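## Task

At the patch panel beneath the switch whose ports have red covers, take the lead plugged into port 6 and seat it in port 7 so it latches. Do not withdraw any other plug; even nudging one outward may count as failure. At the end every plug must be latched with its lever up, each lead must still pass through all the cable-manager rings it ran through, and no lead may have a new sharp bend or an existing one made noticeably sharper. The robot must not fall or be left leaning.

## Robot and tools

Robot: the LinearBot, an omnidirectional base carrying a column roughly 1.7 m high. A carriage slides on the column (lift_m) and holds two identical six-joint arms, each ending in a two-finger gripper. Arm bases sit about 0.57 m + lift_m above the floor; carriage parts hang about 0.15 m under them. A hand reaches 0.78 m from its shoulder but only about 0.38 m below its arm base. Hand size: about 0.16 m long, 0.1 m wide (0.14 m when open); fingertips taper to about 0.005 m thick. Parked arm: joints 1-6 = 0, 0.05, 0.05, 1.45, 0, 0. Cameras: carriage_camera (fixed, forward, tilted about 20 degrees down), left_wrist_camera and right_wrist_camera (looking past the fingertips).

Frames: base frame has its origin on the floor below the base centre, x forward, y left, z up, in metres. left_hand and right_hand report the point between the finger pads in this frame, plus quat_wxyz (hand z runs along the fingers, fingers open along hand y). Odometry frame is the base frame at scene start; base_odometry counts wheel turns only, so slip and shoves corrupt it; heading in rad, left positive, -3.142 to 3.142. Hand readings can be off, usually reading higher than truth, worse at long reach.

Tool move: one action per call. Arguments:
- base: an object with exactly one key, a relative offset from where the base last measured itself: translate_m (metres, forward +, -2 to 2), strafe_m (metres, left +, -2 to 2) or rotate_rad (radians, counter-clockwise +, -6.3 to 6.3).
- joints: an object keyed by joint name, each value an absolute target (not an offset). lift_m 0 to 1 m. For each arm (prefix left_ or right_): joint1_rad -2.617 to 3.054 (yaw about vertical, 0 forward, + left); joint2_rad 0 to 3.141 (shoulder, 0 upper arm back level, 1.57 up, 3.14 forward level); joint3_rad 0 to 3.141 (elbow, 0 folded, 3.14 straight); joint4_rad -1.57 to 1.57 (wrist pitch, + lifts fingertips); joint5_rad -1.57 to 1.57 (wrist yaw, + turns fingertips to the right, opposite to joint1); joint6_rad -2.094 to 2.094 (roll about finger axis, + clockwise from the forearm); gripper_m 0 to 0.093 m (pad gap). Omitted joints keep their previous targets.
- speeds: optional top speeds for this action only: translate_m and strafe_m 0.02-0.5 m/s, rotate_rad 0.05-1.57 rad/s, lift_m 0.08-0.25 m/s (defaults are the maxima).
- min_time_s: optional, 0.1 to 8 s, least duration of each arm/gripper motion; it straightens hand paths.
- cameras: list of camera names or all; [] for none.
All motions in an action start together; none lasts over 15 s, a base drive times out at 14 s. Unknown keys make the call invalid; out-of-range values get it refused, and a refusal or stop cancels the later move, wait and finished_scene calls in that same reply. A move with no action just reports state and images (also the scene number and the task).

Tool wait: seconds 0 to 10, plus cameras; the robot keeps doing what it was told. Tool zoom_image: camera and region [x0, y0, x1, y1] in pixels of that camera's latest image (896x504, origin top-left), at most 504 by 504. Tool finished_scene: argument scene (the current scene number); irreversible, and the goal must hold without the robot.

Result lines: move is done or the worst status. base_status/joint_status per motion: done (wheels turned the full amount, slip possible), off_target (resting short and maybe still pushing), contact_stop or time_out (target dropped, holding where it stopped), not_followed (joint command not followed: arm targets withheld because arms would come within millimetres of each other; grippers still act). on_its_own lists uncommanded behaviour; held at gives a target, not a reading. motor_effort: percent of maximum, + toward larger joint values, bracket = peak during the last action; readings carry error of a few points plus up to half the value. A falling lift effort while lowering means a hand rests on something. Joint torques follow joint order, wrap at ±28 N m for joints 1-3. Gripper reading at a firm grip can be a few mm below the part width; shut on nothing it reads 0.000-0.003. Grip is light just under first-touch width and at full force about 0.005 m below; to release, command well above the reading. Camera calibration lines (K, distortion, T_world_to_cam mapping base frame to camera) are given; images can lag the state slightly.

Cautions: the base stops on wheel effort only, not arm contact, and stops can be late. If pressed against something, back off about 0.2 m the way you came. Never back under a table edge. Arms have no contact stop: blocked arms keep pushing and snap to target when freed. Keep the arms from striking or squeezing each other, including fingers. To untangle withheld arms, send one arm its current readings with joint1 turned away, then the other in a later call. Tipping risk grows with a high carriage, extended or loaded arms, pushing/pulling and sudden stops; only images show a lean. Stretched arms heat up even while idle; on a MOTOR HOT line, park the arm to cool, since at 100 °C the arm goes limp for 30-60 s and reports limit_stop_at_motor_heat. Avoid dropping parts, releasing moving parts, slams, hard hits, hard pushes and knocking anything out of the work area. Small arm commands may not move at all; friction can leave joints short or past target.

Each tool is called after ">>>" as a command line: name --argument value for each argument, lists and objects as JSON in quotes; but a table of rows of numbers goes row by row, as --pt "numbers of a row", without its own name.

## Session

>>> move

Scene clock: 0.00 s.
Joint torques (N m): no reading
base_odometry: x=+0.000 y=+0.000 heading=+0.000
base_status: not commanded
joint_positions: lift_m=+0.300 left_joint1_rad=-0.001 left_joint2_rad=+0.047 left_joint3_rad=+0.059 left_joint4_rad=+1.408 left_joint5_rad=-0.032 left_joint6_rad=+0.011 left_gripper_m=+0.09396 right_joint1_rad=-0.019 right_joint2_rad=+0.040 right_joint3_rad=+0.042 right_joint4_rad=+1.473 right_joint5_rad=-0.011 right_joint6_rad=+0.034 right_gripper_m=+0.09396
joint_status: not commanded
motor_effort: lift_m=+41 drive_wheels=+3
left_hand: x=+0.2666 y=+0.3201 z=+1.3269 quat_wxyz=(+0.997, -0.016, +0.076, +0.006) (m; base frame)
right_hand: x=+0.2540 y=-0.3131 z=+1.3244 quat_wxyz=(+0.999, -0.004, +0.048, +0.008) (m; base frame)
pictures: carriage_camera, left_wrist_camera, right_wrist_camera
camera_calibration:
left_wrist_camera: T_world_to_cam=[[0.0244592, -0.999183, -0.0321593, 0.356096], [0.707493, 0.0400286, -0.705585, 0.739793], [0.706297, -0.00549443, 0.707895, -1.0036], [0, 0, 0, 1]] pos_world=[0.17673, 0.320678, 1.24388]
right_wrist_camera: T_world_to_cam=[[0.0139422, -0.999841, -0.0111106, -0.305032], [0.773179, 0.0178261, -0.633937, 0.657814], [0.634034, 0.000247983, 0.773305, -1.05876], [0, 0, 0, 1]] pos_world=[0.166935, -0.316448, 1.23237]

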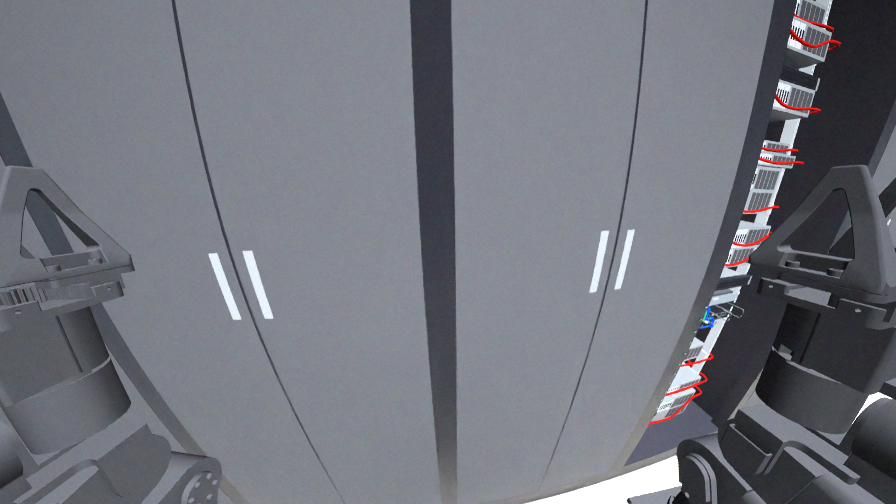

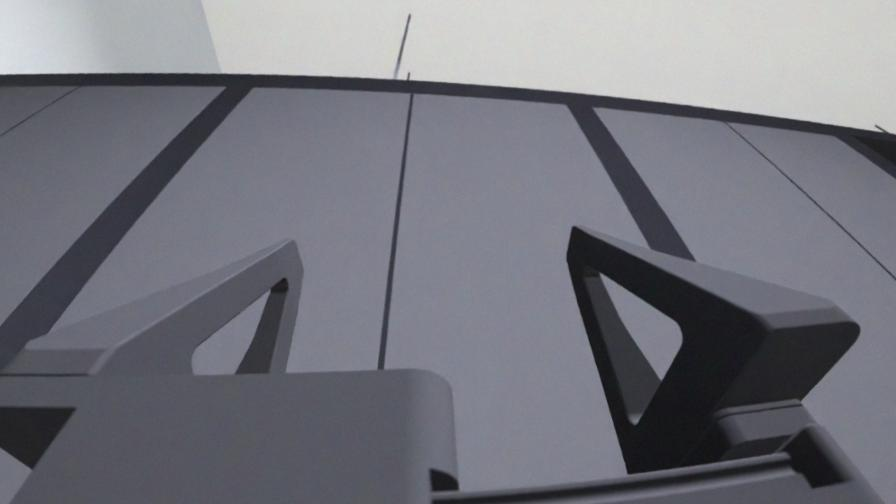

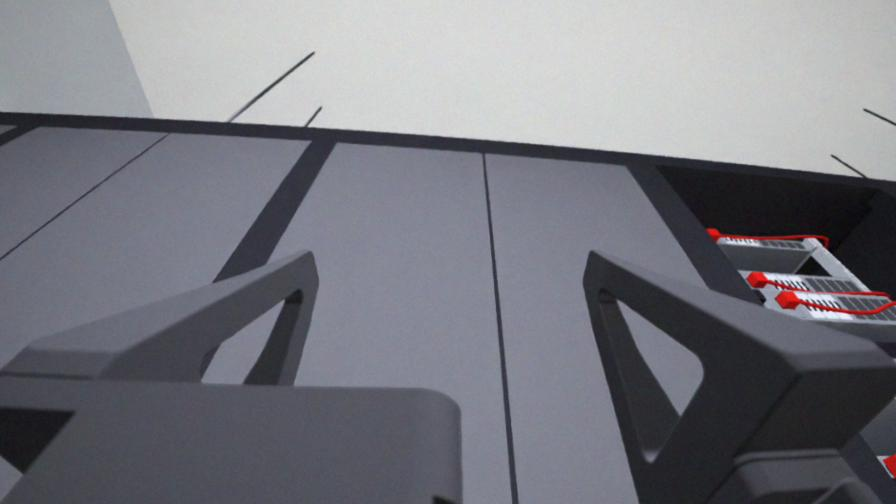

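>>> move --base '{"strafe_m": -1.1}' --cameras '["carriage_camera"]'

>>> zoom_image --camera "carriage_camera" --region '[330, 150, 600, 400]'

Scene clock: 9.47 s.
Joint torques (N m): left_arm=[0.13 3.84 5.98 -0.03 -0.01 -0.15] | right_arm=[-0.24 3.23 5.37 -0.2 0.02 -0.1]
move: done
base_odometry: x=+0.001 y=-1.100 heading=+0.000
base_status: done
joint_positions: lift_m=+0.300 left_joint1_rad=-0.001 left_joint2_rad=+0.047 left_joint3_rad=+0.059 left_joint4_rad=+1.408 left_joint5_rad=-0.032 left_joint6_rad=+0.011 left_gripper_m=+0.09396 right_joint1_rad=-0.019 right_joint2_rad=+0.040 right_joint3_rad=+0.042 right_joint4_rad=+1.474 right_joint5_rad=-0.011 right_joint6_rad=+0.034 right_gripper_m=+0.09396
joint_status: not commanded
motor_effort: lift_m=+41(41) drive_wheels=-2(13)
left_hand: x=+0.2665 y=+0.3201 z=+1.3270 quat_wxyz=(+0.997, -0.016, +0.075, +0.006)
right_hand: x=+0.2537 y=-0.3131 z=+1.3244 quat_wxyz=(+0.999, -0.004, +0.048, +0.008)

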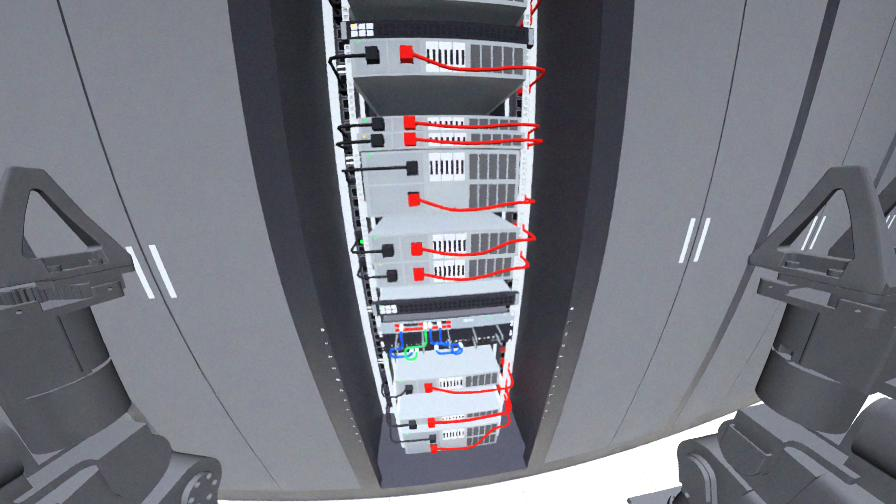

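Scaled by 1.867 from the camera's image (finer frame: 1280x720).

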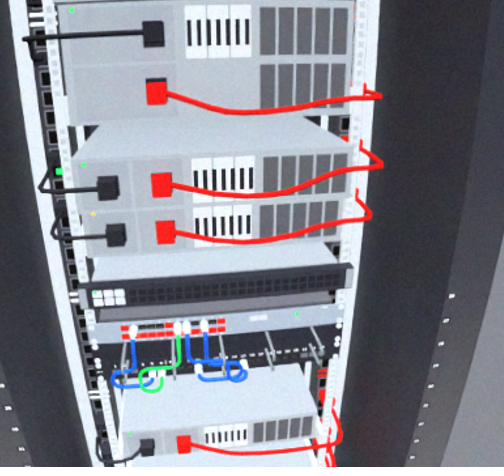

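>>> move --base '{"strafe_m": -0.2}' --joints '{"lift_m": 0.0}' --cameras '["carriage_camera"]'

>>> zoom_image --camera "carriage_camera" --region '[300, 180, 460, 300]'

Scene clock: 35.37 s.
Joint torques (N m): left_arm=[-0.17 3.73 6.01 -0.01 0.01 -0.16] | right_arm=[-0.1 2.84 5.46 -0.16 0.03 -0.14]
move: done
base_odometry: x=+0.001 y=-1.300 heading=+0.001
base_status: done
joint_positions: lift_m=+0.000 left_joint1_rad=-0.001 left_joint2_rad=+0.047 left_joint3_rad=+0.059 left_joint4_rad=+1.408 left_joint5_rad=-0.032 left_joint6_rad=+0.011 left_gripper_m=+0.09396 right_joint1_rad=-0.019 right_joint2_rad=+0.040 right_joint3_rad=+0.042 right_joint4_rad=+1.474 right_joint5_rad=-0.011 right_joint6_rad=+0.034 right_gripper_m=+0.09396
joint_status: all done
motor_effort: lift_m=+36(38) drive_wheels=-1(11)
left_hand: x=+0.2666 y=+0.3200 z=+1.0274 quat_wxyz=(+0.997, -0.015, +0.076, +0.006)
right_hand: x=+0.2537 y=-0.3131 z=+1.0248 quat_wxyz=(+0.999, -0.004, +0.048, +0.008)
carriage_camera: T_world_to_cam=[[-0.031539, -0.999314, -0.0194245, 0.0223506], [-0.335851, 0.0288998, -0.941472, 1.00833], [0.941387, -0.0231694, -0.336532, 0.195735], [0, 0, 0, 1]] pos_world=[0.155091, -0.00227023, 1.01562]

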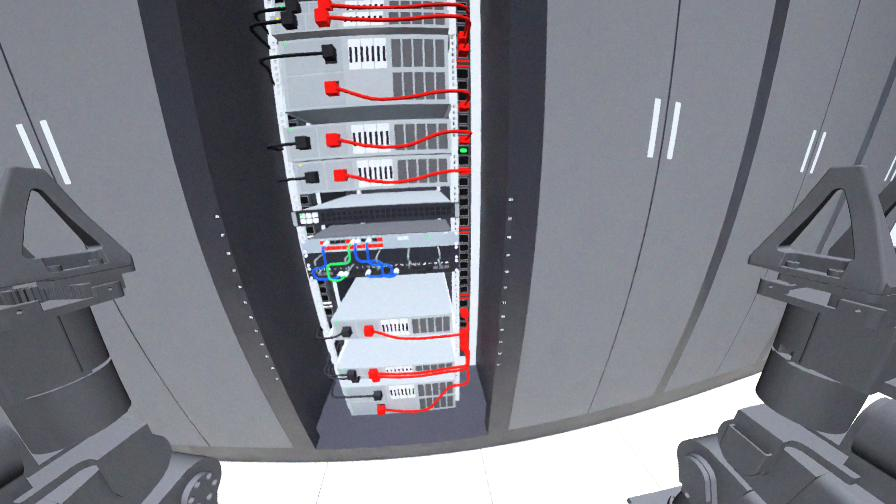

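Scaled by 3.150 from the camera's image (finer frame: 1280x720).

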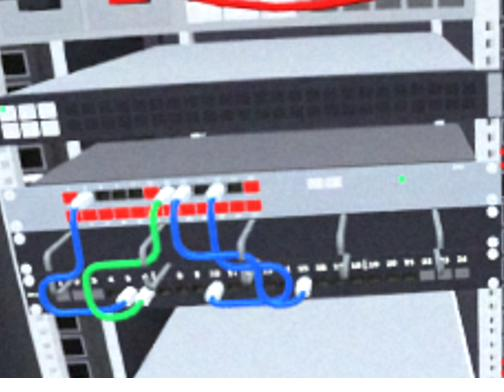

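>>> zoom_image --camera "carriage_camera" --region '[290, 225, 390, 295]'

>>> zoom_image --camera "carriage_camera" --region '[380, 225, 480, 295]'

Scaled by 5.040 from the camera's image (finer frame: 1280x720).

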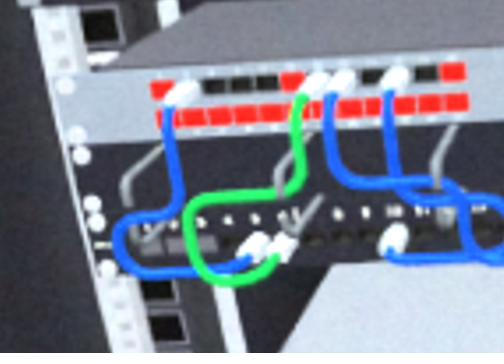

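Scaled by 5.040 from the camera's image (finer frame: 1280x720).

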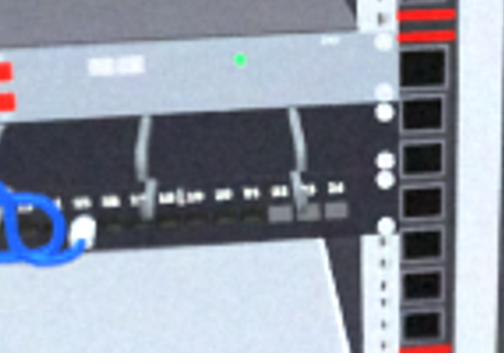

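>>> move --base '{"rotate_rad": 0.068}' --joints '{"left_joint1_rad": 0.0, "left_joint2_rad": 1.964, "left_joint3_rad": 0.60, "left_joint4_rad": 1.41, "left_joint5_rad": 0.0, "left_joint6_rad": 1.57, "left_gripper_m": 0.022, "lift_m": 0.012}' --min_time_s 3.0 --cameras '[]'

>>> move --base '{"strafe_m": -0.074}' --speeds '{"strafe_m": 0.15}' --cameras '["carriage_camera", "left_wrist_camera"]'

Scene clock: 212.73 s.
Joint torques (N m): left_arm=[0.13 -5.16 6.57 2.1 0.09 -0.11] | right_arm=[-0.24 2.92 5.41 -0.23 -0.02 -0.15]
move: done
base_odometry: x=+0.001 y=-1.300 heading=+0.068
base_status: done
joint_positions: lift_m=+0.012 left_joint1_rad=-0.001 left_joint2_rad=+1.953 left_joint3_rad=+0.577 left_joint4_rad=+1.400 left_joint5_rad=-0.010 left_joint6_rad=+1.556 left_gripper_m=+0.02215 right_joint1_rad=-0.019 right_joint2_rad=+0.040 right_joint3_rad=+0.042 right_joint4_rad=+1.473 right_joint5_rad=-0.011 right_joint6_rad=+0.034 right_gripper_m=+0.09396
joint_status: all done
motor_effort: lift_m=+42(53) drive_wheels=-3(10)
left_hand: x=+0.6997 y=+0.3159 z=+0.7428 quat_wxyz=(+0.508, +0.488, +0.500, +0.505)
right_hand: x=+0.2538 y=-0.3131 z=+1.0362 quat_wxyz=(+0.999, -0.004, +0.048, +0.008)

Scene clock: 214.20 s.
Joint torques (N m): left_arm=[0.13 -5.39 6.43 2.09 0.07 -0.11] | right_arm=[-0.06 2.99 5.44 -0.2 -0.01 -0.14]
move: done
base_odometry: x=+0.006 y=-1.374 heading=+0.069
base_status: done
joint_positions: lift_m=+0.012 left_joint1_rad=-0.001 left_joint2_rad=+1.954 left_joint3_rad=+0.579 left_joint4_rad=+1.400 left_joint5_rad=-0.007 left_joint6_rad=+1.558 left_gripper_m=+0.02215 right_joint1_rad=-0.019 right_joint2_rad=+0.040 right_joint3_rad=+0.042 right_joint4_rad=+1.474 right_joint5_rad=-0.011 right_joint6_rad=+0.034 right_gripper_m=+0.09396
joint_status: not commanded
motor_effort: lift_m=+42(42) drive_wheels=-8(16)
left_hand: x=+0.7001 y=+0.3154 z=+0.7428 quat_wxyz=(+0.508, +0.489, +0.499, +0.504)
right_hand: x=+0.2537 y=-0.3131 z=+1.0362 quat_wxyz=(+0.999, -0.004, +0.048, +0.008)
carriage_camera: T_world_to_cam=[[-0.031539, -0.999314, -0.0194245, 0.022574], [-0.335851, 0.0288998, -0.941472, 1.01916], [0.941387, -0.0231694, -0.336532, 0.199605], [0, 0, 0, 1]] pos_world=[0.155091, -0.00227023, 1.02712]
left_wrist_camera: T_world_to_cam=[[-0.0351903, 0.00537038, -0.999366, 0.765407], [-0.595423, 0.803014, 0.0252816, 0.149786], [0.802641, 0.595936, -0.0250606, -0.608925], [0, 0, 0, 1]] pos_world=[0.604869, 0.238489, 0.745875]

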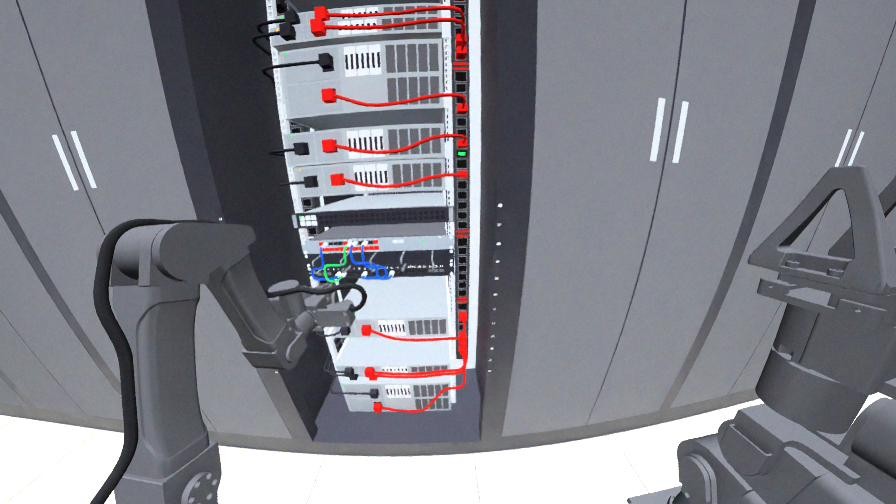

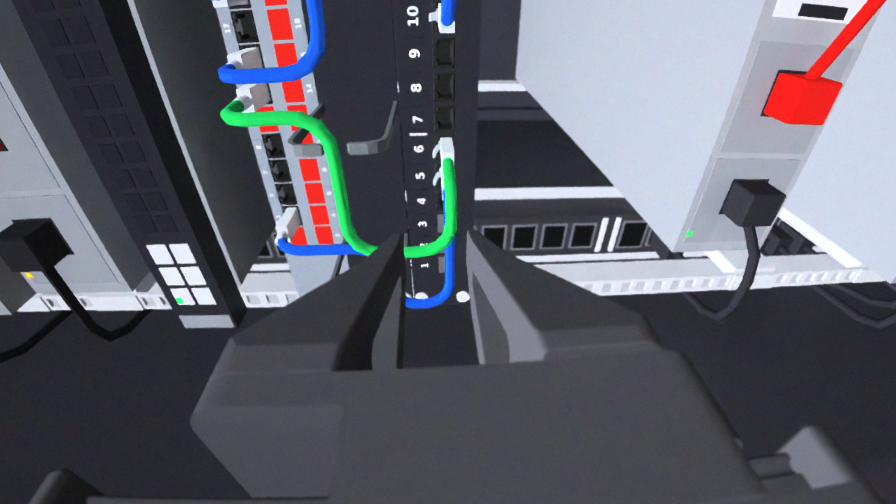

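>>> zoom_image --camera "left_wrist_camera" --region '[270, 0, 480, 150]'

>>> zoom_image --camera "left_wrist_camera" --region '[380, 100, 480, 300]'

Scaled by 2.400 from the camera's image (finer frame: 1280x720).

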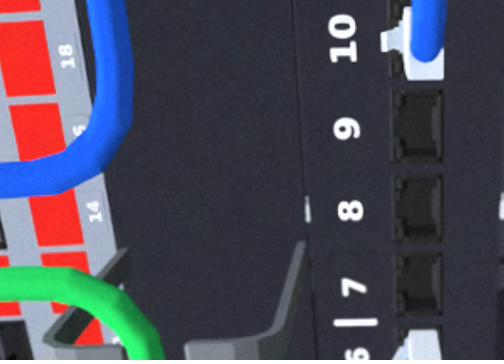

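Scaled by 2.520 from the camera's image (finer frame: 1280x720).

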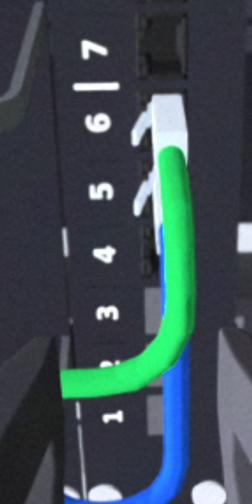

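>>> move --base '{"strafe_m": 0.0674}' --joints '{"left_joint5_rad": 0.25, "left_joint4_rad": 1.385, "left_joint6_rad": 1.575}' --speeds '{"strafe_m": 0.1}' --min_time_s 1.5 --cameras '["left_wrist_camera"]'

>>> zoom_image --camera "left_wrist_camera" --region '[300, 80, 520, 290]'

Scene clock: 477.80 s.
Joint torques (N m): left_arm=[0.03 -5.29 6.31 1.94 0.11 -0.1] | right_arm=[-0.17 3.02 5.39 -0.14 -0.01 -0.15]
move: done
base_odometry: x=+0.002 y=-1.307 heading=+0.068
base_status: done
joint_positions: lift_m=+0.012 left_joint1_rad=+0.000 left_joint2_rad=+1.955 left_joint3_rad=+0.580 left_joint4_rad=+1.388 left_joint5_rad=+0.239 left_joint6_rad=+1.562 left_gripper_m=+0.02215 right_joint1_rad=-0.019 right_joint2_rad=+0.040 right_joint3_rad=+0.042 right_joint4_rad=+1.473 right_joint5_rad=-0.011 right_joint6_rad=+0.034 right_gripper_m=+0.09396
joint_status: all done
motor_effort: lift_m=+42(42) drive_wheels=-6(15)
left_hand: x=+0.6956 y=+0.2738 z=+0.7400 quat_wxyz=(+0.561, +0.551, +0.435, +0.438)
right_hand: x=+0.2539 y=-0.3131 z=+1.0362 quat_wxyz=(+0.999, -0.004, +0.048, +0.008)
left_wrist_camera: T_world_to_cam=[[-0.0424272, 0.0242605, -0.998805, 0.762174], [-0.382405, 0.923185, 0.0386675, -0.0103839], [0.92302, 0.383589, -0.0298908, -0.602607], [0, 0, 0, 1]] pos_world=[0.584584, 0.222249, 0.743652]

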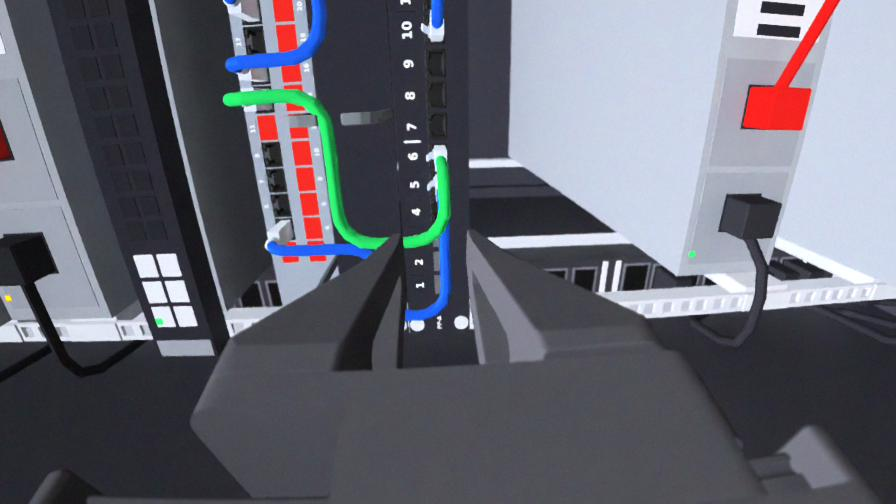

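Scaled by 2.291 from the camera's image (finer frame: 1280x720).

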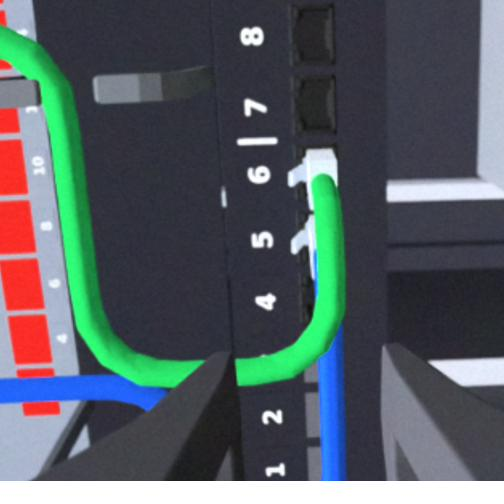

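>>> move --base '{"strafe_m": -0.0188}' --joints '{"left_joint4_rad": 1.372}' --speeds '{"strafe_m": 0.05}' --cameras '[]'

>>> move --base '{"translate_m": 0.072}' --speeds '{"translate_m": 0.05}' --cameras '["left_wrist_camera"]'

>>> zoom_image --camera "left_wrist_camera" --region '[340, 100, 520, 300]'

Scene clock: 518.27 s.
Joint torques (N m): left_arm=[0.03 -5.37 6.17 1.97 0.05 -0.11] | right_arm=[-0.18 2.93 5.37 -0.19 0.05 -0.13]
move: done
base_odometry: x=+0.003 y=-1.326 heading=+0.070
base_status: done
joint_positions: lift_m=+0.012 left_joint1_rad=+0.000 left_joint2_rad=+1.955 left_joint3_rad=+0.581 left_joint4_rad=+1.373 left_joint5_rad=+0.242 left_joint6_rad=+1.562 left_gripper_m=+0.02215 right_joint1_rad=-0.019 right_joint2_rad=+0.040 right_joint3_rad=+0.042 right_joint4_rad=+1.473 right_joint5_rad=-0.011 right_joint6_rad=+0.034 right_gripper_m=+0.09396
joint_status: all done
motor_effort: lift_m=+42(42) drive_wheels=+11(14)
left_hand: x=+0.6958 y=+0.2736 z=+0.7367 quat_wxyz=(+0.558, +0.555, +0.438, +0.434)
right_hand: x=+0.2538 y=-0.3131 z=+1.0362 quat_wxyz=(+0.999, -0.004, +0.048, +0.008)

Scene clock: 520.20 s.
Joint torques (N m): left_arm=[0.02 -5.41 6.19 1.99 0.07 -0.11] | right_arm=[-0.03 3.03 5.57 -0.19 0 -0.12]
move: done
base_odometry: x=+0.075 y=-1.321 heading=+0.069
base_status: done
joint_positions: lift_m=+0.012 left_joint1_rad=+0.000 left_joint2_rad=+1.955 left_joint3_rad=+0.582 left_joint4_rad=+1.370 left_joint5_rad=+0.243 left_joint6_rad=+1.562 left_gripper_m=+0.02215 right_joint1_rad=-0.019 right_joint2_rad=+0.040 right_joint3_rad=+0.042 right_joint4_rad=+1.473 right_joint5_rad=-0.011 right_joint6_rad=+0.034 right_gripper_m=+0.09396
joint_status: not commanded
motor_effort: lift_m=+42(42) drive_wheels=-6(12)
left_hand: x=+0.6958 y=+0.2735 z=+0.7359 quat_wxyz=(+0.558, +0.556, +0.439, +0.433)
right_hand: x=+0.2538 y=-0.3131 z=+1.0362 quat_wxyz=(+0.999, -0.004, +0.048, +0.008)
left_wrist_camera: T_world_to_cam=[[-0.0593902, 0.0248266, -0.997926, 0.769095], [-0.378566, 0.924454, 0.0455285, -0.0179325], [0.923667, 0.380485, -0.045505, -0.590977], [0, 0, 0, 1]] pos_world=[0.584754, 0.222341, 0.741424]

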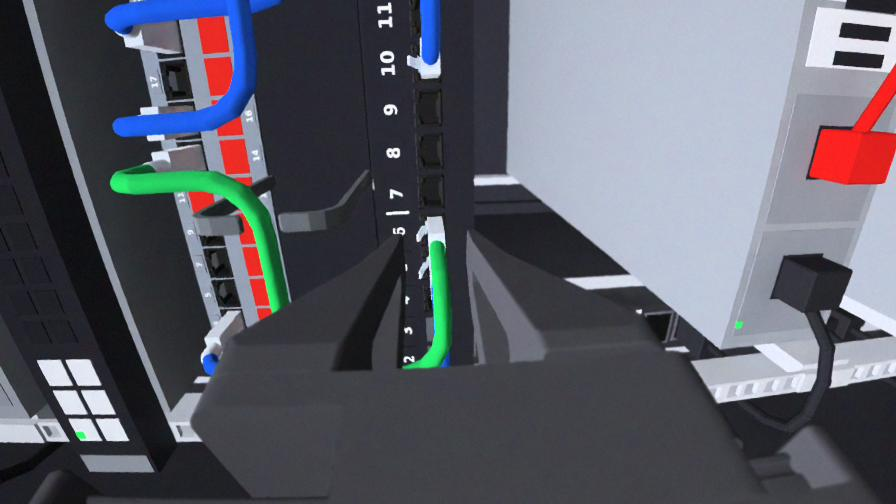

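Scaled by 2.520 from the camera's image (finer frame: 1280x720).

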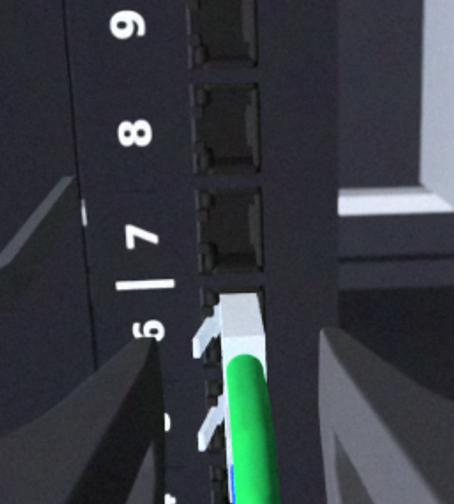

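>>> move --base '{"strafe_m": 0.0028}' --joints '{"left_gripper_m": 0.019}' --speeds '{"strafe_m": 0.03}' --cameras '[]'

>>> move --base '{"translate_m": 0.020}' --speeds '{"translate_m": 0.03}' --cameras '["left_wrist_camera"]'

>>> zoom_image --camera "left_wrist_camera" --region '[340, 120, 520, 320]'

Scene clock: 557.67 s.
Joint torques (N m): left_arm=[-0.02 -5.41 6.19 2 0.05 -0.11] | right_arm=[-0.21 3 5.31 -0.24 0 -0.13]
move: done
base_odometry: x=+0.075 y=-1.319 heading=+0.068
base_status: done
joint_positions: lift_m=+0.012 left_joint1_rad=+0.001 left_joint2_rad=+1.955 left_joint3_rad=+0.582 left_joint4_rad=+1.368 left_joint5_rad=+0.244 left_joint6_rad=+1.563 left_gripper_m=+0.01915 right_joint1_rad=-0.019 right_joint2_rad=+0.040 right_joint3_rad=+0.042 right_joint4_rad=+1.473 right_joint5_rad=-0.011 right_joint6_rad=+0.034 right_gripper_m=+0.09396
joint_status: all done
motor_effort: lift_m=+42(42) drive_wheels=+8(9)
left_hand: x=+0.6958 y=+0.2736 z=+0.7353 quat_wxyz=(+0.557, +0.556, +0.440, +0.432)
right_hand: x=+0.2539 y=-0.3131 z=+1.0362 quat_wxyz=(+0.999, -0.004, +0.048, +0.008)

Scene clock: 558.73 s.
Joint torques (N m): left_arm=[-0.01 -5.41 6.12 2 0.04 -0.11] | right_arm=[-0.14 3.11 5.34 -0.2 0.05 -0.14]
move: done
base_odometry: x=+0.095 y=-1.317 heading=+0.067
base_status: done
joint_positions: lift_m=+0.012 left_joint1_rad=+0.000 left_joint2_rad=+1.955 left_joint3_rad=+0.582 left_joint4_rad=+1.367 left_joint5_rad=+0.245 left_joint6_rad=+1.563 left_gripper_m=+0.01915 right_joint1_rad=-0.019 right_joint2_rad=+0.040 right_joint3_rad=+0.042 right_joint4_rad=+1.474 right_joint5_rad=-0.011 right_joint6_rad=+0.034 right_gripper_m=+0.09396
joint_status: not commanded
motor_effort: lift_m=+42(42) drive_wheels=-4(13)
left_hand: x=+0.6957 y=+0.2731 z=+0.7351 quat_wxyz=(+0.558, +0.557, +0.439, +0.431)
right_hand: x=+0.2536 y=-0.3131 z=+1.0363 quat_wxyz=(+0.999, -0.004, +0.048, +0.008)
left_wrist_camera: T_world_to_cam=[[-0.0623031, 0.0253634, -0.997735, 0.770024], [-0.376287, 0.925309, 0.0470193, -0.0205106], [0.924406, 0.378364, -0.0481057, -0.588819], [0, 0, 0, 1]] pos_world=[0.584565, 0.222236, 0.740919]

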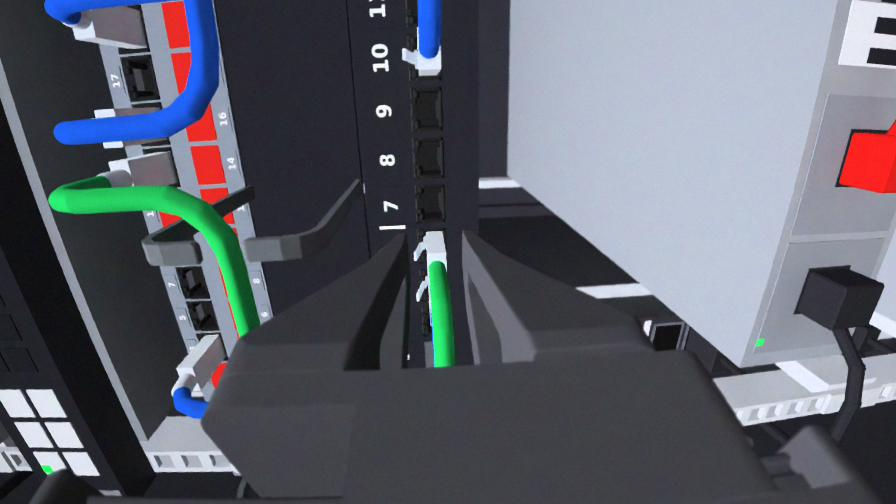

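Scaled by 2.520 from the camera's image (finer frame: 1280x720).

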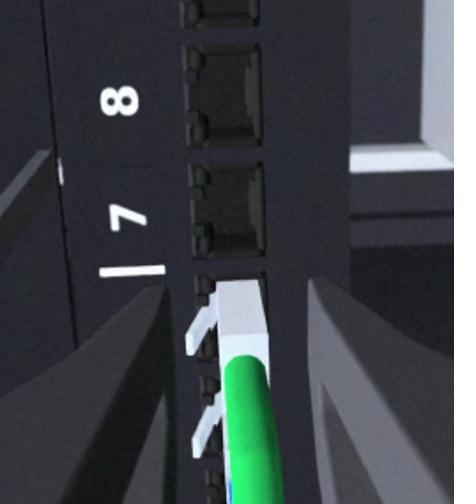

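>>> move --base '{"strafe_m": 0.003}' --joints '{"lift_m": 0.0115}' --speeds '{"strafe_m": 0.03}' --cameras '["left_wrist_camera"]'

>>> zoom_image --camera "left_wrist_camera" --region '[340, 120, 520, 320]'

Scene clock: 597.43 s.
Joint torques (N m): left_arm=[-0.08 -5.37 6.13 2 0.04 -0.11] | right_arm=[-0.1 2.93 5.42 -0.24 -0.01 -0.09]
move: done
base_odometry: x=+0.095 y=-1.315 heading=+0.066
base_status: done
joint_positions: lift_m=+0.012 left_joint1_rad=+0.001 left_joint2_rad=+1.955 left_joint3_rad=+0.582 left_joint4_rad=+1.367 left_joint5_rad=+0.246 left_joint6_rad=+1.563 left_gripper_m=+0.01915 right_joint1_rad=-0.019 right_joint2_rad=+0.040 right_joint3_rad=+0.042 right_joint4_rad=+1.474 right_joint5_rad=-0.011 right_joint6_rad=+0.034 right_gripper_m=+0.09396
joint_status: all done
motor_effort: lift_m=+37(37) drive_wheels=+8(10)
left_hand: x=+0.6957 y=+0.2733 z=+0.7351 quat_wxyz=(+0.558, +0.557, +0.439, +0.431)
right_hand: x=+0.2537 y=-0.3131 z=+1.0362 quat_wxyz=(+0.999, -0.004, +0.048, +0.008)
left_wrist_camera: T_world_to_cam=[[-0.0623031, 0.0253634, -0.997735, 0.770019], [-0.376287, 0.925309, 0.0470193, -0.0206957], [0.924406, 0.378364, -0.0481057, -0.588895], [0, 0, 0, 1]] pos_world=[0.584565, 0.222436, 0.740919]

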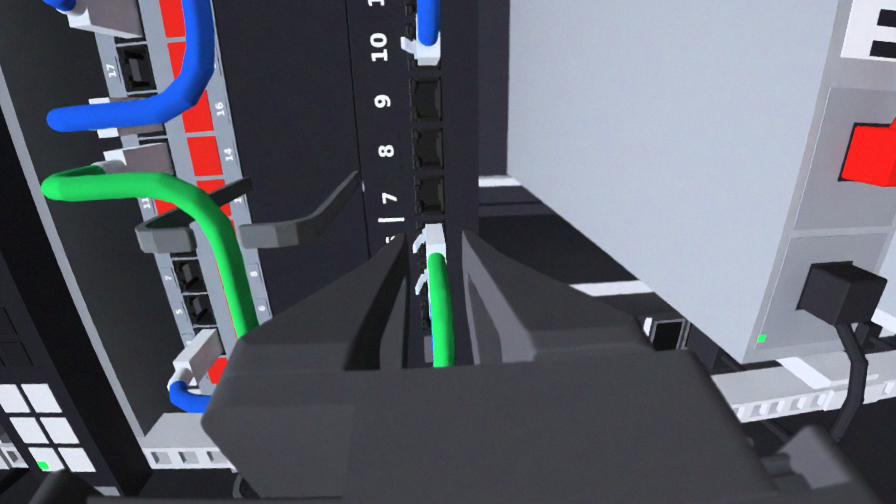

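Scaled by 2.520 from the camera's image (finer frame: 1280x720).

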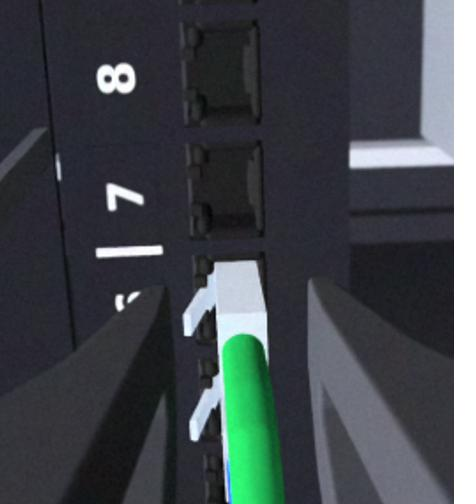

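>>> move --base '{"translate_m": 0.010}' --speeds '{"translate_m": 0.03}' --cameras '[]'

>>> move --base '{"translate_m": 0.0055}' --speeds '{"translate_m": 0.03}' --cameras '["left_wrist_camera"]'

>>> zoom_image --camera "left_wrist_camera" --region '[360, 150, 500, 290]'

Scene clock: 608.20 s.
Joint torques (N m): left_arm=[0.1 -5.44 6.16 2.02 0.02 -0.11] | right_arm=[-0.2 2.89 5.34 -0.24 0 -0.11]
move: done
base_odometry: x=+0.105 y=-1.314 heading=+0.066
base_status: done
joint_positions: lift_m=+0.012 left_joint1_rad=+0.000 left_joint2_rad=+1.955 left_joint3_rad=+0.582 left_joint4_rad=+1.366 left_joint5_rad=+0.247 left_joint6_rad=+1.563 left_gripper_m=+0.01915 right_joint1_rad=-0.019 right_joint2_rad=+0.040 right_joint3_rad=+0.042 right_joint4_rad=+1.474 right_joint5_rad=-0.011 right_joint6_rad=+0.034 right_gripper_m=+0.09396
joint_status: not commanded
motor_effort: lift_m=+37(37) drive_wheels=-1(15)
left_hand: x=+0.6956 y=+0.2727 z=+0.7349 quat_wxyz=(+0.558, +0.558, +0.439, +0.430)
right_hand: x=+0.2535 y=-0.3131 z=+1.0363 quat_wxyz=(+0.999, -0.004, +0.048, +0.008)

Scene clock: 608.80 s.
Joint torques (N m): left_arm=[0.01 -5.39 6.19 2.02 0.03 -0.11] | right_arm=[-0.01 2.95 5.68 -0.22 0.02 -0.15]
move: done
base_odometry: x=+0.110 y=-1.314 heading=+0.066
base_status: done
joint_positions: lift_m=+0.012 left_joint1_rad=+0.000 left_joint2_rad=+1.955 left_joint3_rad=+0.582 left_joint4_rad=+1.366 left_joint5_rad=+0.247 left_joint6_rad=+1.563 left_gripper_m=+0.01915 right_joint1_rad=-0.019 right_joint2_rad=+0.040 right_joint3_rad=+0.042 right_joint4_rad=+1.474 right_joint5_rad=-0.011 right_joint6_rad=+0.034 right_gripper_m=+0.09396
joint_status: not commanded
motor_effort: lift_m=+37(37) drive_wheels=+0(12)
left_hand: x=+0.6956 y=+0.2727 z=+0.7349 quat_wxyz=(+0.558, +0.558, +0.439, +0.430)
right_hand: x=+0.2535 y=-0.3131 z=+1.0363 quat_wxyz=(+0.999, -0.004, +0.048, +0.008)
left_wrist_camera: T_world_to_cam=[[-0.0630191, 0.0254925, -0.997687, 0.77027], [-0.374483, 0.926026, 0.0473158, -0.0218247], [0.92509, 0.376599, -0.0488108, -0.588049], [0, 0, 0, 1]] pos_world=[0.584367, 0.222033, 0.740818]

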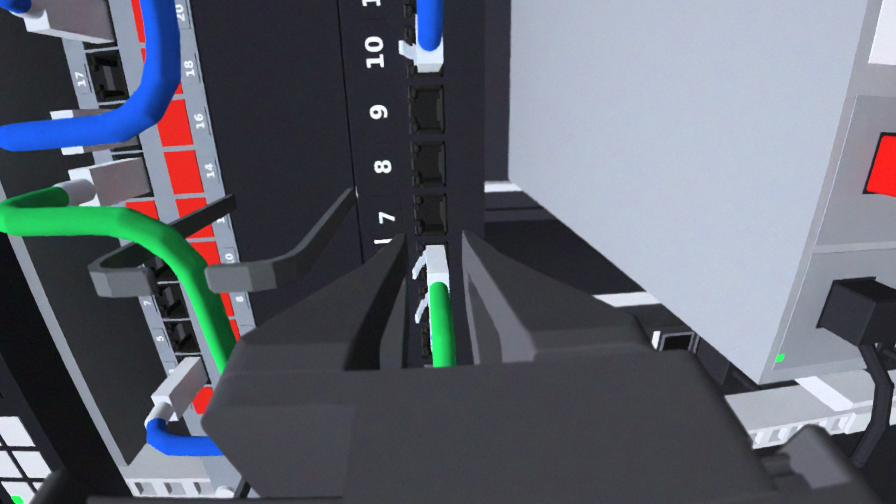

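Scaled by 3.600 from the camera's image (finer frame: 1280x720).

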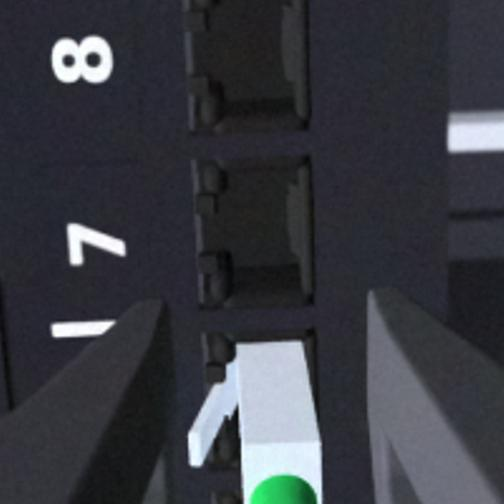

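>>> move --cameras '["left_wrist_camera"]'

>>> zoom_image --camera "left_wrist_camera" --region '[360, 150, 500, 290]'

Scene clock: 644.53 s.
Joint torques (N m): left_arm=[0.03 -5.42 6.12 2.02 0.04 -0.12] | right_arm=[-0.13 3.17 5.3 -0.22 0.06 -0.2]
base_odometry: x=+0.110 y=-1.314 heading=+0.066
base_status: done
joint_positions: lift_m=+0.012 left_joint1_rad=+0.000 left_joint2_rad=+1.955 left_joint3_rad=+0.582 left_joint4_rad=+1.366 left_joint5_rad=+0.247 left_joint6_rad=+1.563 left_gripper_m=+0.01915 right_joint1_rad=-0.019 right_joint2_rad=+0.040 right_joint3_rad=+0.042 right_joint4_rad=+1.474 right_joint5_rad=-0.011 right_joint6_rad=+0.034 right_gripper_m=+0.09396
joint_status: not commanded
motor_effort: lift_m=+37(37) drive_wheels=+1(12)
left_hand: x=+0.6956 y=+0.2727 z=+0.7349 quat_wxyz=(+0.558, +0.558, +0.439, +0.431) (m; base frame)
right_hand: x=+0.2535 y=-0.3131 z=+1.0363 quat_wxyz=(+0.999, -0.004, +0.048, +0.008) (m; base frame)
pictures: left_wrist_camera
camera_calibration:
left_wrist_camera: T_world_to_cam=[[-0.0629426, 0.0258495, -0.997682, 0.770143], [-0.374439, 0.926028, 0.0476159, -0.0220722], [0.925113, 0.376568, -0.0486076, -0.588205], [0, 0, 0, 1]] pos_world=[0.584366, 0.222031, 0.740818]

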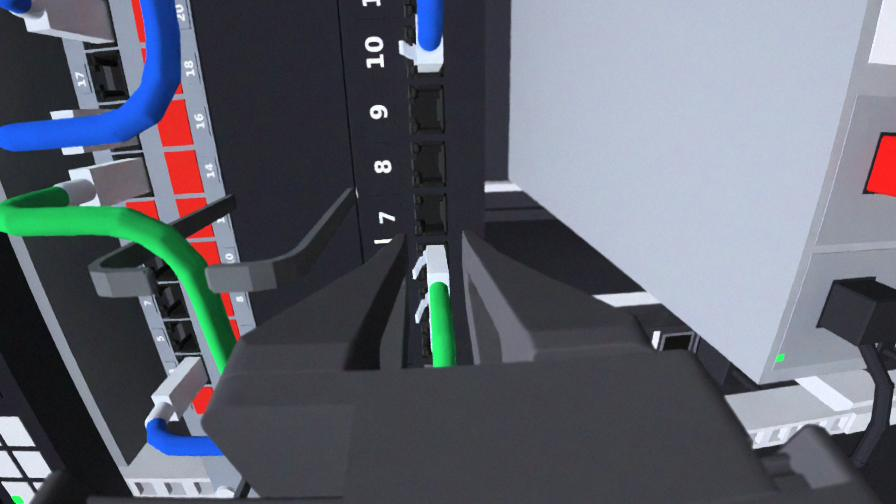

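Scaled by 3.600 from the camera's image (finer frame: 1280x720).

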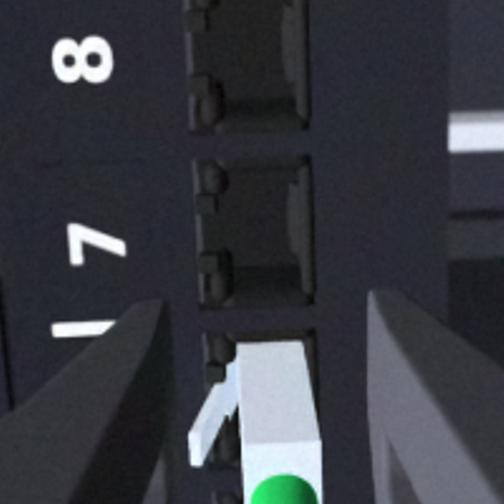

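>>> zoom_image --camera "left_wrist_camera" --region '[380, 225, 500, 375]'

>>> zoom_image --camera "left_wrist_camera" --region '[390, 230, 460, 320]'

Scaled by 3.360 from the camera's image (finer frame: 1280x720).

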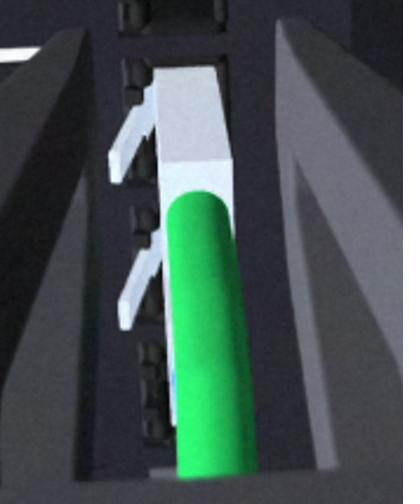

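Scaled by 5.600 from the camera's image (finer frame: 1280x720).

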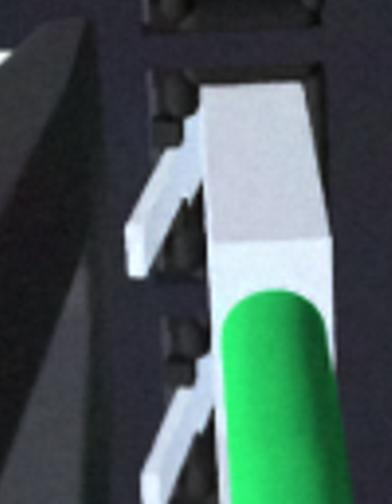

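>>> move --base '{"strafe_m": -0.0013}' --speeds '{"strafe_m": 0.03}' --cameras '["left_wrist_camera"]'

>>> zoom_image --camera "left_wrist_camera" --region '[380, 225, 500, 375]'

Scene clock: 823.30 s.
Joint torques (N m): left_arm=[0.27 -5.37 6.13 2.03 0.01 -0.1] | right_arm=[-0.13 2.84 5.38 -0.18 -0.07 -0.15]
move: done
base_odometry: x=+0.110 y=-1.315 heading=+0.066
base_status: done
joint_positions: lift_m=+0.012 left_joint1_rad=-0.001 left_joint2_rad=+1.955 left_joint3_rad=+0.582 left_joint4_rad=+1.366 left_joint5_rad=+0.248 left_joint6_rad=+1.563 left_gripper_m=+0.01915 right_joint1_rad=-0.019 right_joint2_rad=+0.040 right_joint3_rad=+0.042 right_joint4_rad=+1.474 right_joint5_rad=-0.011 right_joint6_rad=+0.034 right_gripper_m=+0.09396
joint_status: not commanded
motor_effort: lift_m=+37(37) drive_wheels=+7(8)
left_hand: x=+0.6955 y=+0.2717 z=+0.7349 quat_wxyz=(+0.558, +0.558, +0.438, +0.430)
right_hand: x=+0.2535 y=-0.3131 z=+1.0363 quat_wxyz=(+0.999, -0.004, +0.048, +0.008)
left_wrist_camera: T_world_to_cam=[[-0.0628286, 0.0259451, -0.997687, 0.770058], [-0.371655, 0.927154, 0.0475155, -0.023334], [0.926243, 0.373781, -0.0486092, -0.587702], [0, 0, 0, 1]] pos_world=[0.584064, 0.221327, 0.740818]

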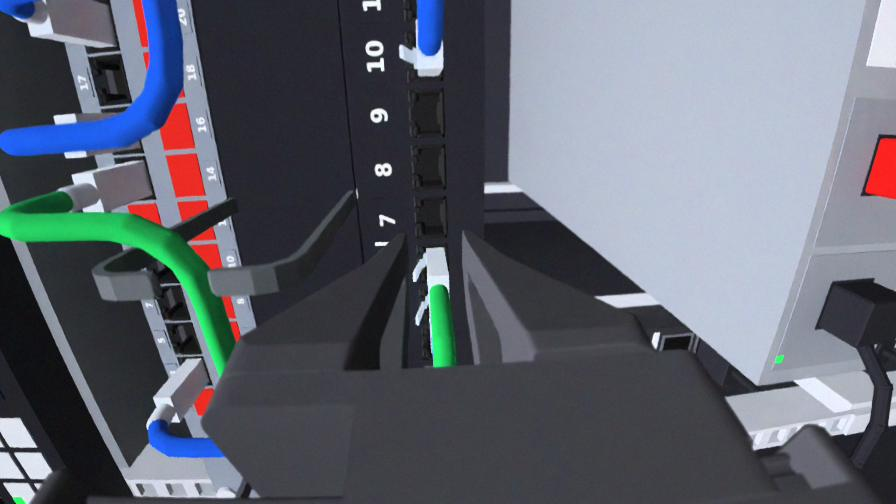

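Scaled by 3.360 from the camera's image (finer frame: 1280x720).

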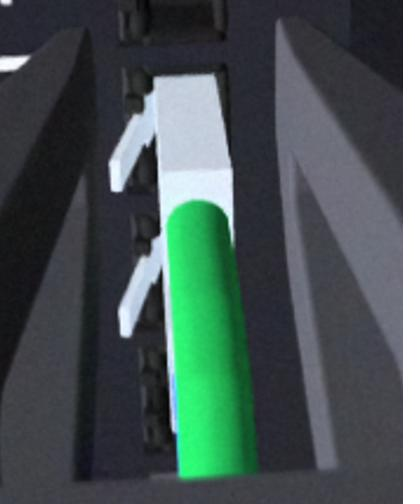

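>>> move --joints '{"left_gripper_m": 0.012}' --min_time_s 1.5 --cameras '["left_wrist_camera"]'

>>> zoom_image --camera "left_wrist_camera" --region '[380, 225, 500, 375]'

Scene clock: 831.10 s.
Joint torques (N m): left_arm=[0.2 -5.42 6.2 1.97 0 -0.12] | right_arm=[-0.29 2.91 5.3 -0.23 -0.01 -0.13]
move: done
base_odometry: x=+0.110 y=-1.315 heading=+0.066
base_status: not commanded
joint_positions: lift_m=+0.012 left_joint1_rad=-0.001 left_joint2_rad=+1.955 left_joint3_rad=+0.582 left_joint4_rad=+1.371 left_joint5_rad=+0.248 left_joint6_rad=+1.564 left_gripper_m=+0.01215 right_joint1_rad=-0.019 right_joint2_rad=+0.040 right_joint3_rad=+0.042 right_joint4_rad=+1.474 right_joint5_rad=-0.011 right_joint6_rad=+0.034 right_gripper_m=+0.09396
joint_status: all done
motor_effort: lift_m=+37(37) drive_wheels=-5(6)
left_hand: x=+0.6955 y=+0.2717 z=+0.7360 quat_wxyz=(+0.559, +0.557, +0.437, +0.431)
right_hand: x=+0.2535 y=-0.3131 z=+1.0363 quat_wxyz=(+0.999, -0.004, +0.048, +0.008)
left_wrist_camera: T_world_to_cam=[[-0.0581369, 0.026338, -0.997961, 0.768039], [-0.371863, 0.927141, 0.046132, -0.0222187], [0.926466, 0.373786, -0.044107, -0.591123], [0, 0, 0, 1]] pos_world=[0.584044, 0.221325, 0.741425]

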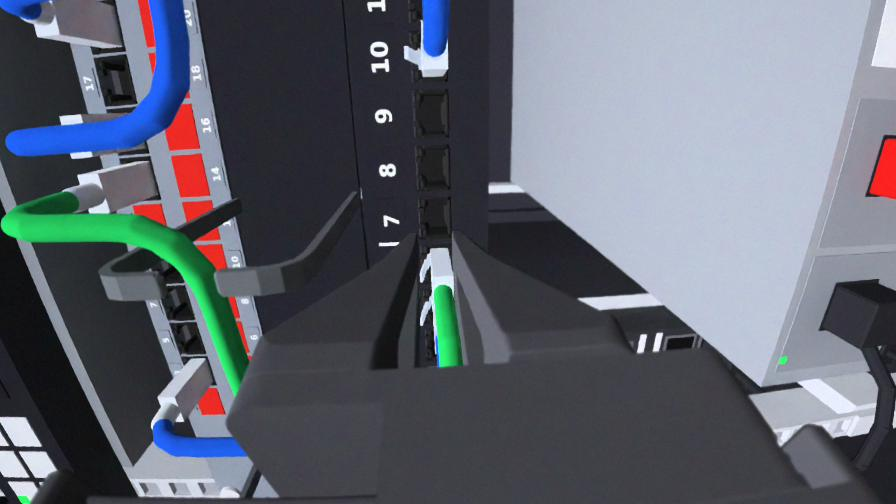

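Scaled by 3.360 from the camera's image (finer frame: 1280x720).

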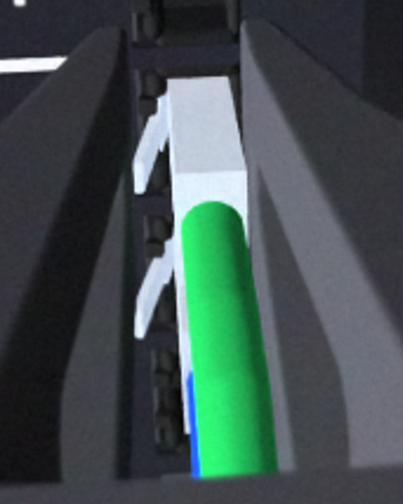

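>>> zoom_image --camera "left_wrist_camera" --region '[400, 230, 470, 330]'

Scaled by 5.040 from the camera's image (finer frame: 1280x720).

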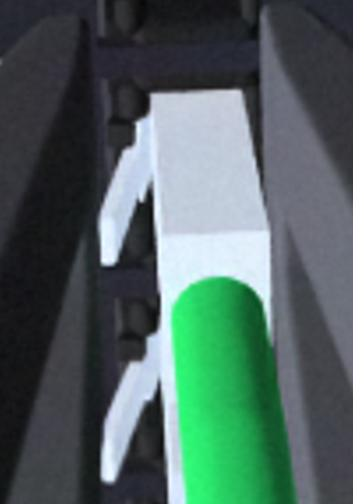

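>>> move --joints '{"left_gripper_m": 0.0095}' --min_time_s 1.5 --cameras '["left_wrist_camera"]'

>>> zoom_image --camera "left_wrist_camera" --region '[400, 230, 470, 330]'

Scene clock: 848.73 s.
Joint torques (N m): left_arm=[0.18 -5.35 6.12 2 0 -0.12] | right_arm=[-0.25 2.93 5.2 -0.23 -0.01 -0.16]
move: done
base_odometry: x=+0.110 y=-1.315 heading=+0.066
base_status: not commanded
joint_positions: lift_m=+0.012 left_joint1_rad=-0.001 left_joint2_rad=+1.955 left_joint3_rad=+0.582 left_joint4_rad=+1.370 left_joint5_rad=+0.248 left_joint6_rad=+1.564 left_gripper_m=+0.00968 right_joint1_rad=-0.019 right_joint2_rad=+0.040 right_joint3_rad=+0.042 right_joint4_rad=+1.474 right_joint5_rad=-0.011 right_joint6_rad=+0.034 right_gripper_m=+0.09396
joint_status: all done
motor_effort: lift_m=+37(37) drive_wheels=-4(5)
left_hand: x=+0.6955 y=+0.2717 z=+0.7358 quat_wxyz=(+0.559, +0.558, +0.437, +0.431)
right_hand: x=+0.2535 y=-0.3131 z=+1.0363 quat_wxyz=(+0.999, -0.004, +0.048, +0.008)
left_wrist_camera: T_world_to_cam=[[-0.0591746, 0.0267776, -0.997888, 0.768292], [-0.371783, 0.927133, 0.0469256, -0.0228389], [0.926432, 0.373775, -0.0449073, -0.590519], [0, 0, 0, 1]] pos_world=[0.584048, 0.221323, 0.741223]

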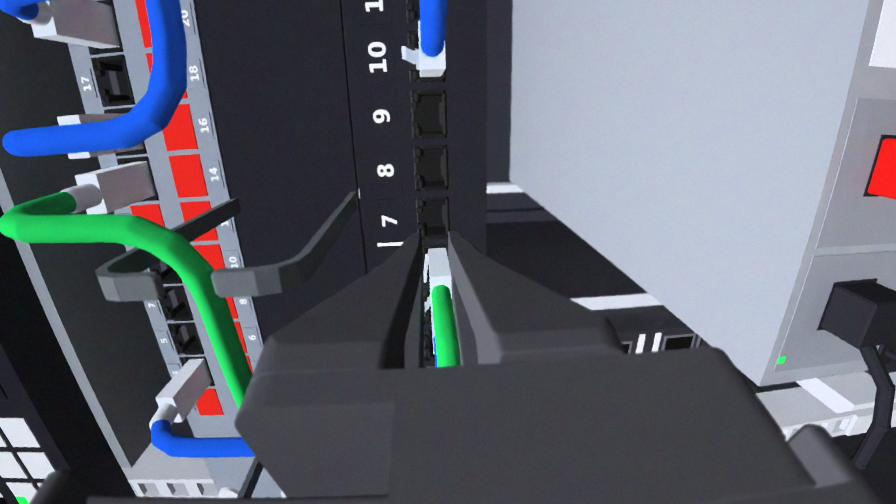

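Scaled by 5.040 from the camera's image (finer frame: 1280x720).

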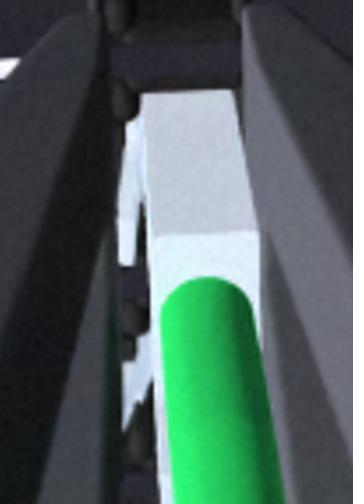

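>>> zoom_image --camera "left_wrist_camera" --region '[415, 245, 455, 325]'

Scaled by 6.300 from the camera's image (finer frame: 1280x720).

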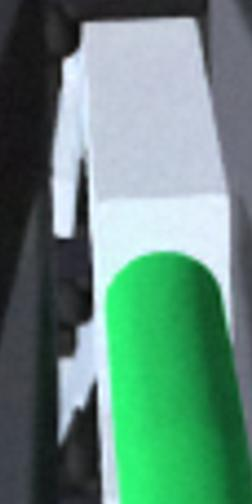

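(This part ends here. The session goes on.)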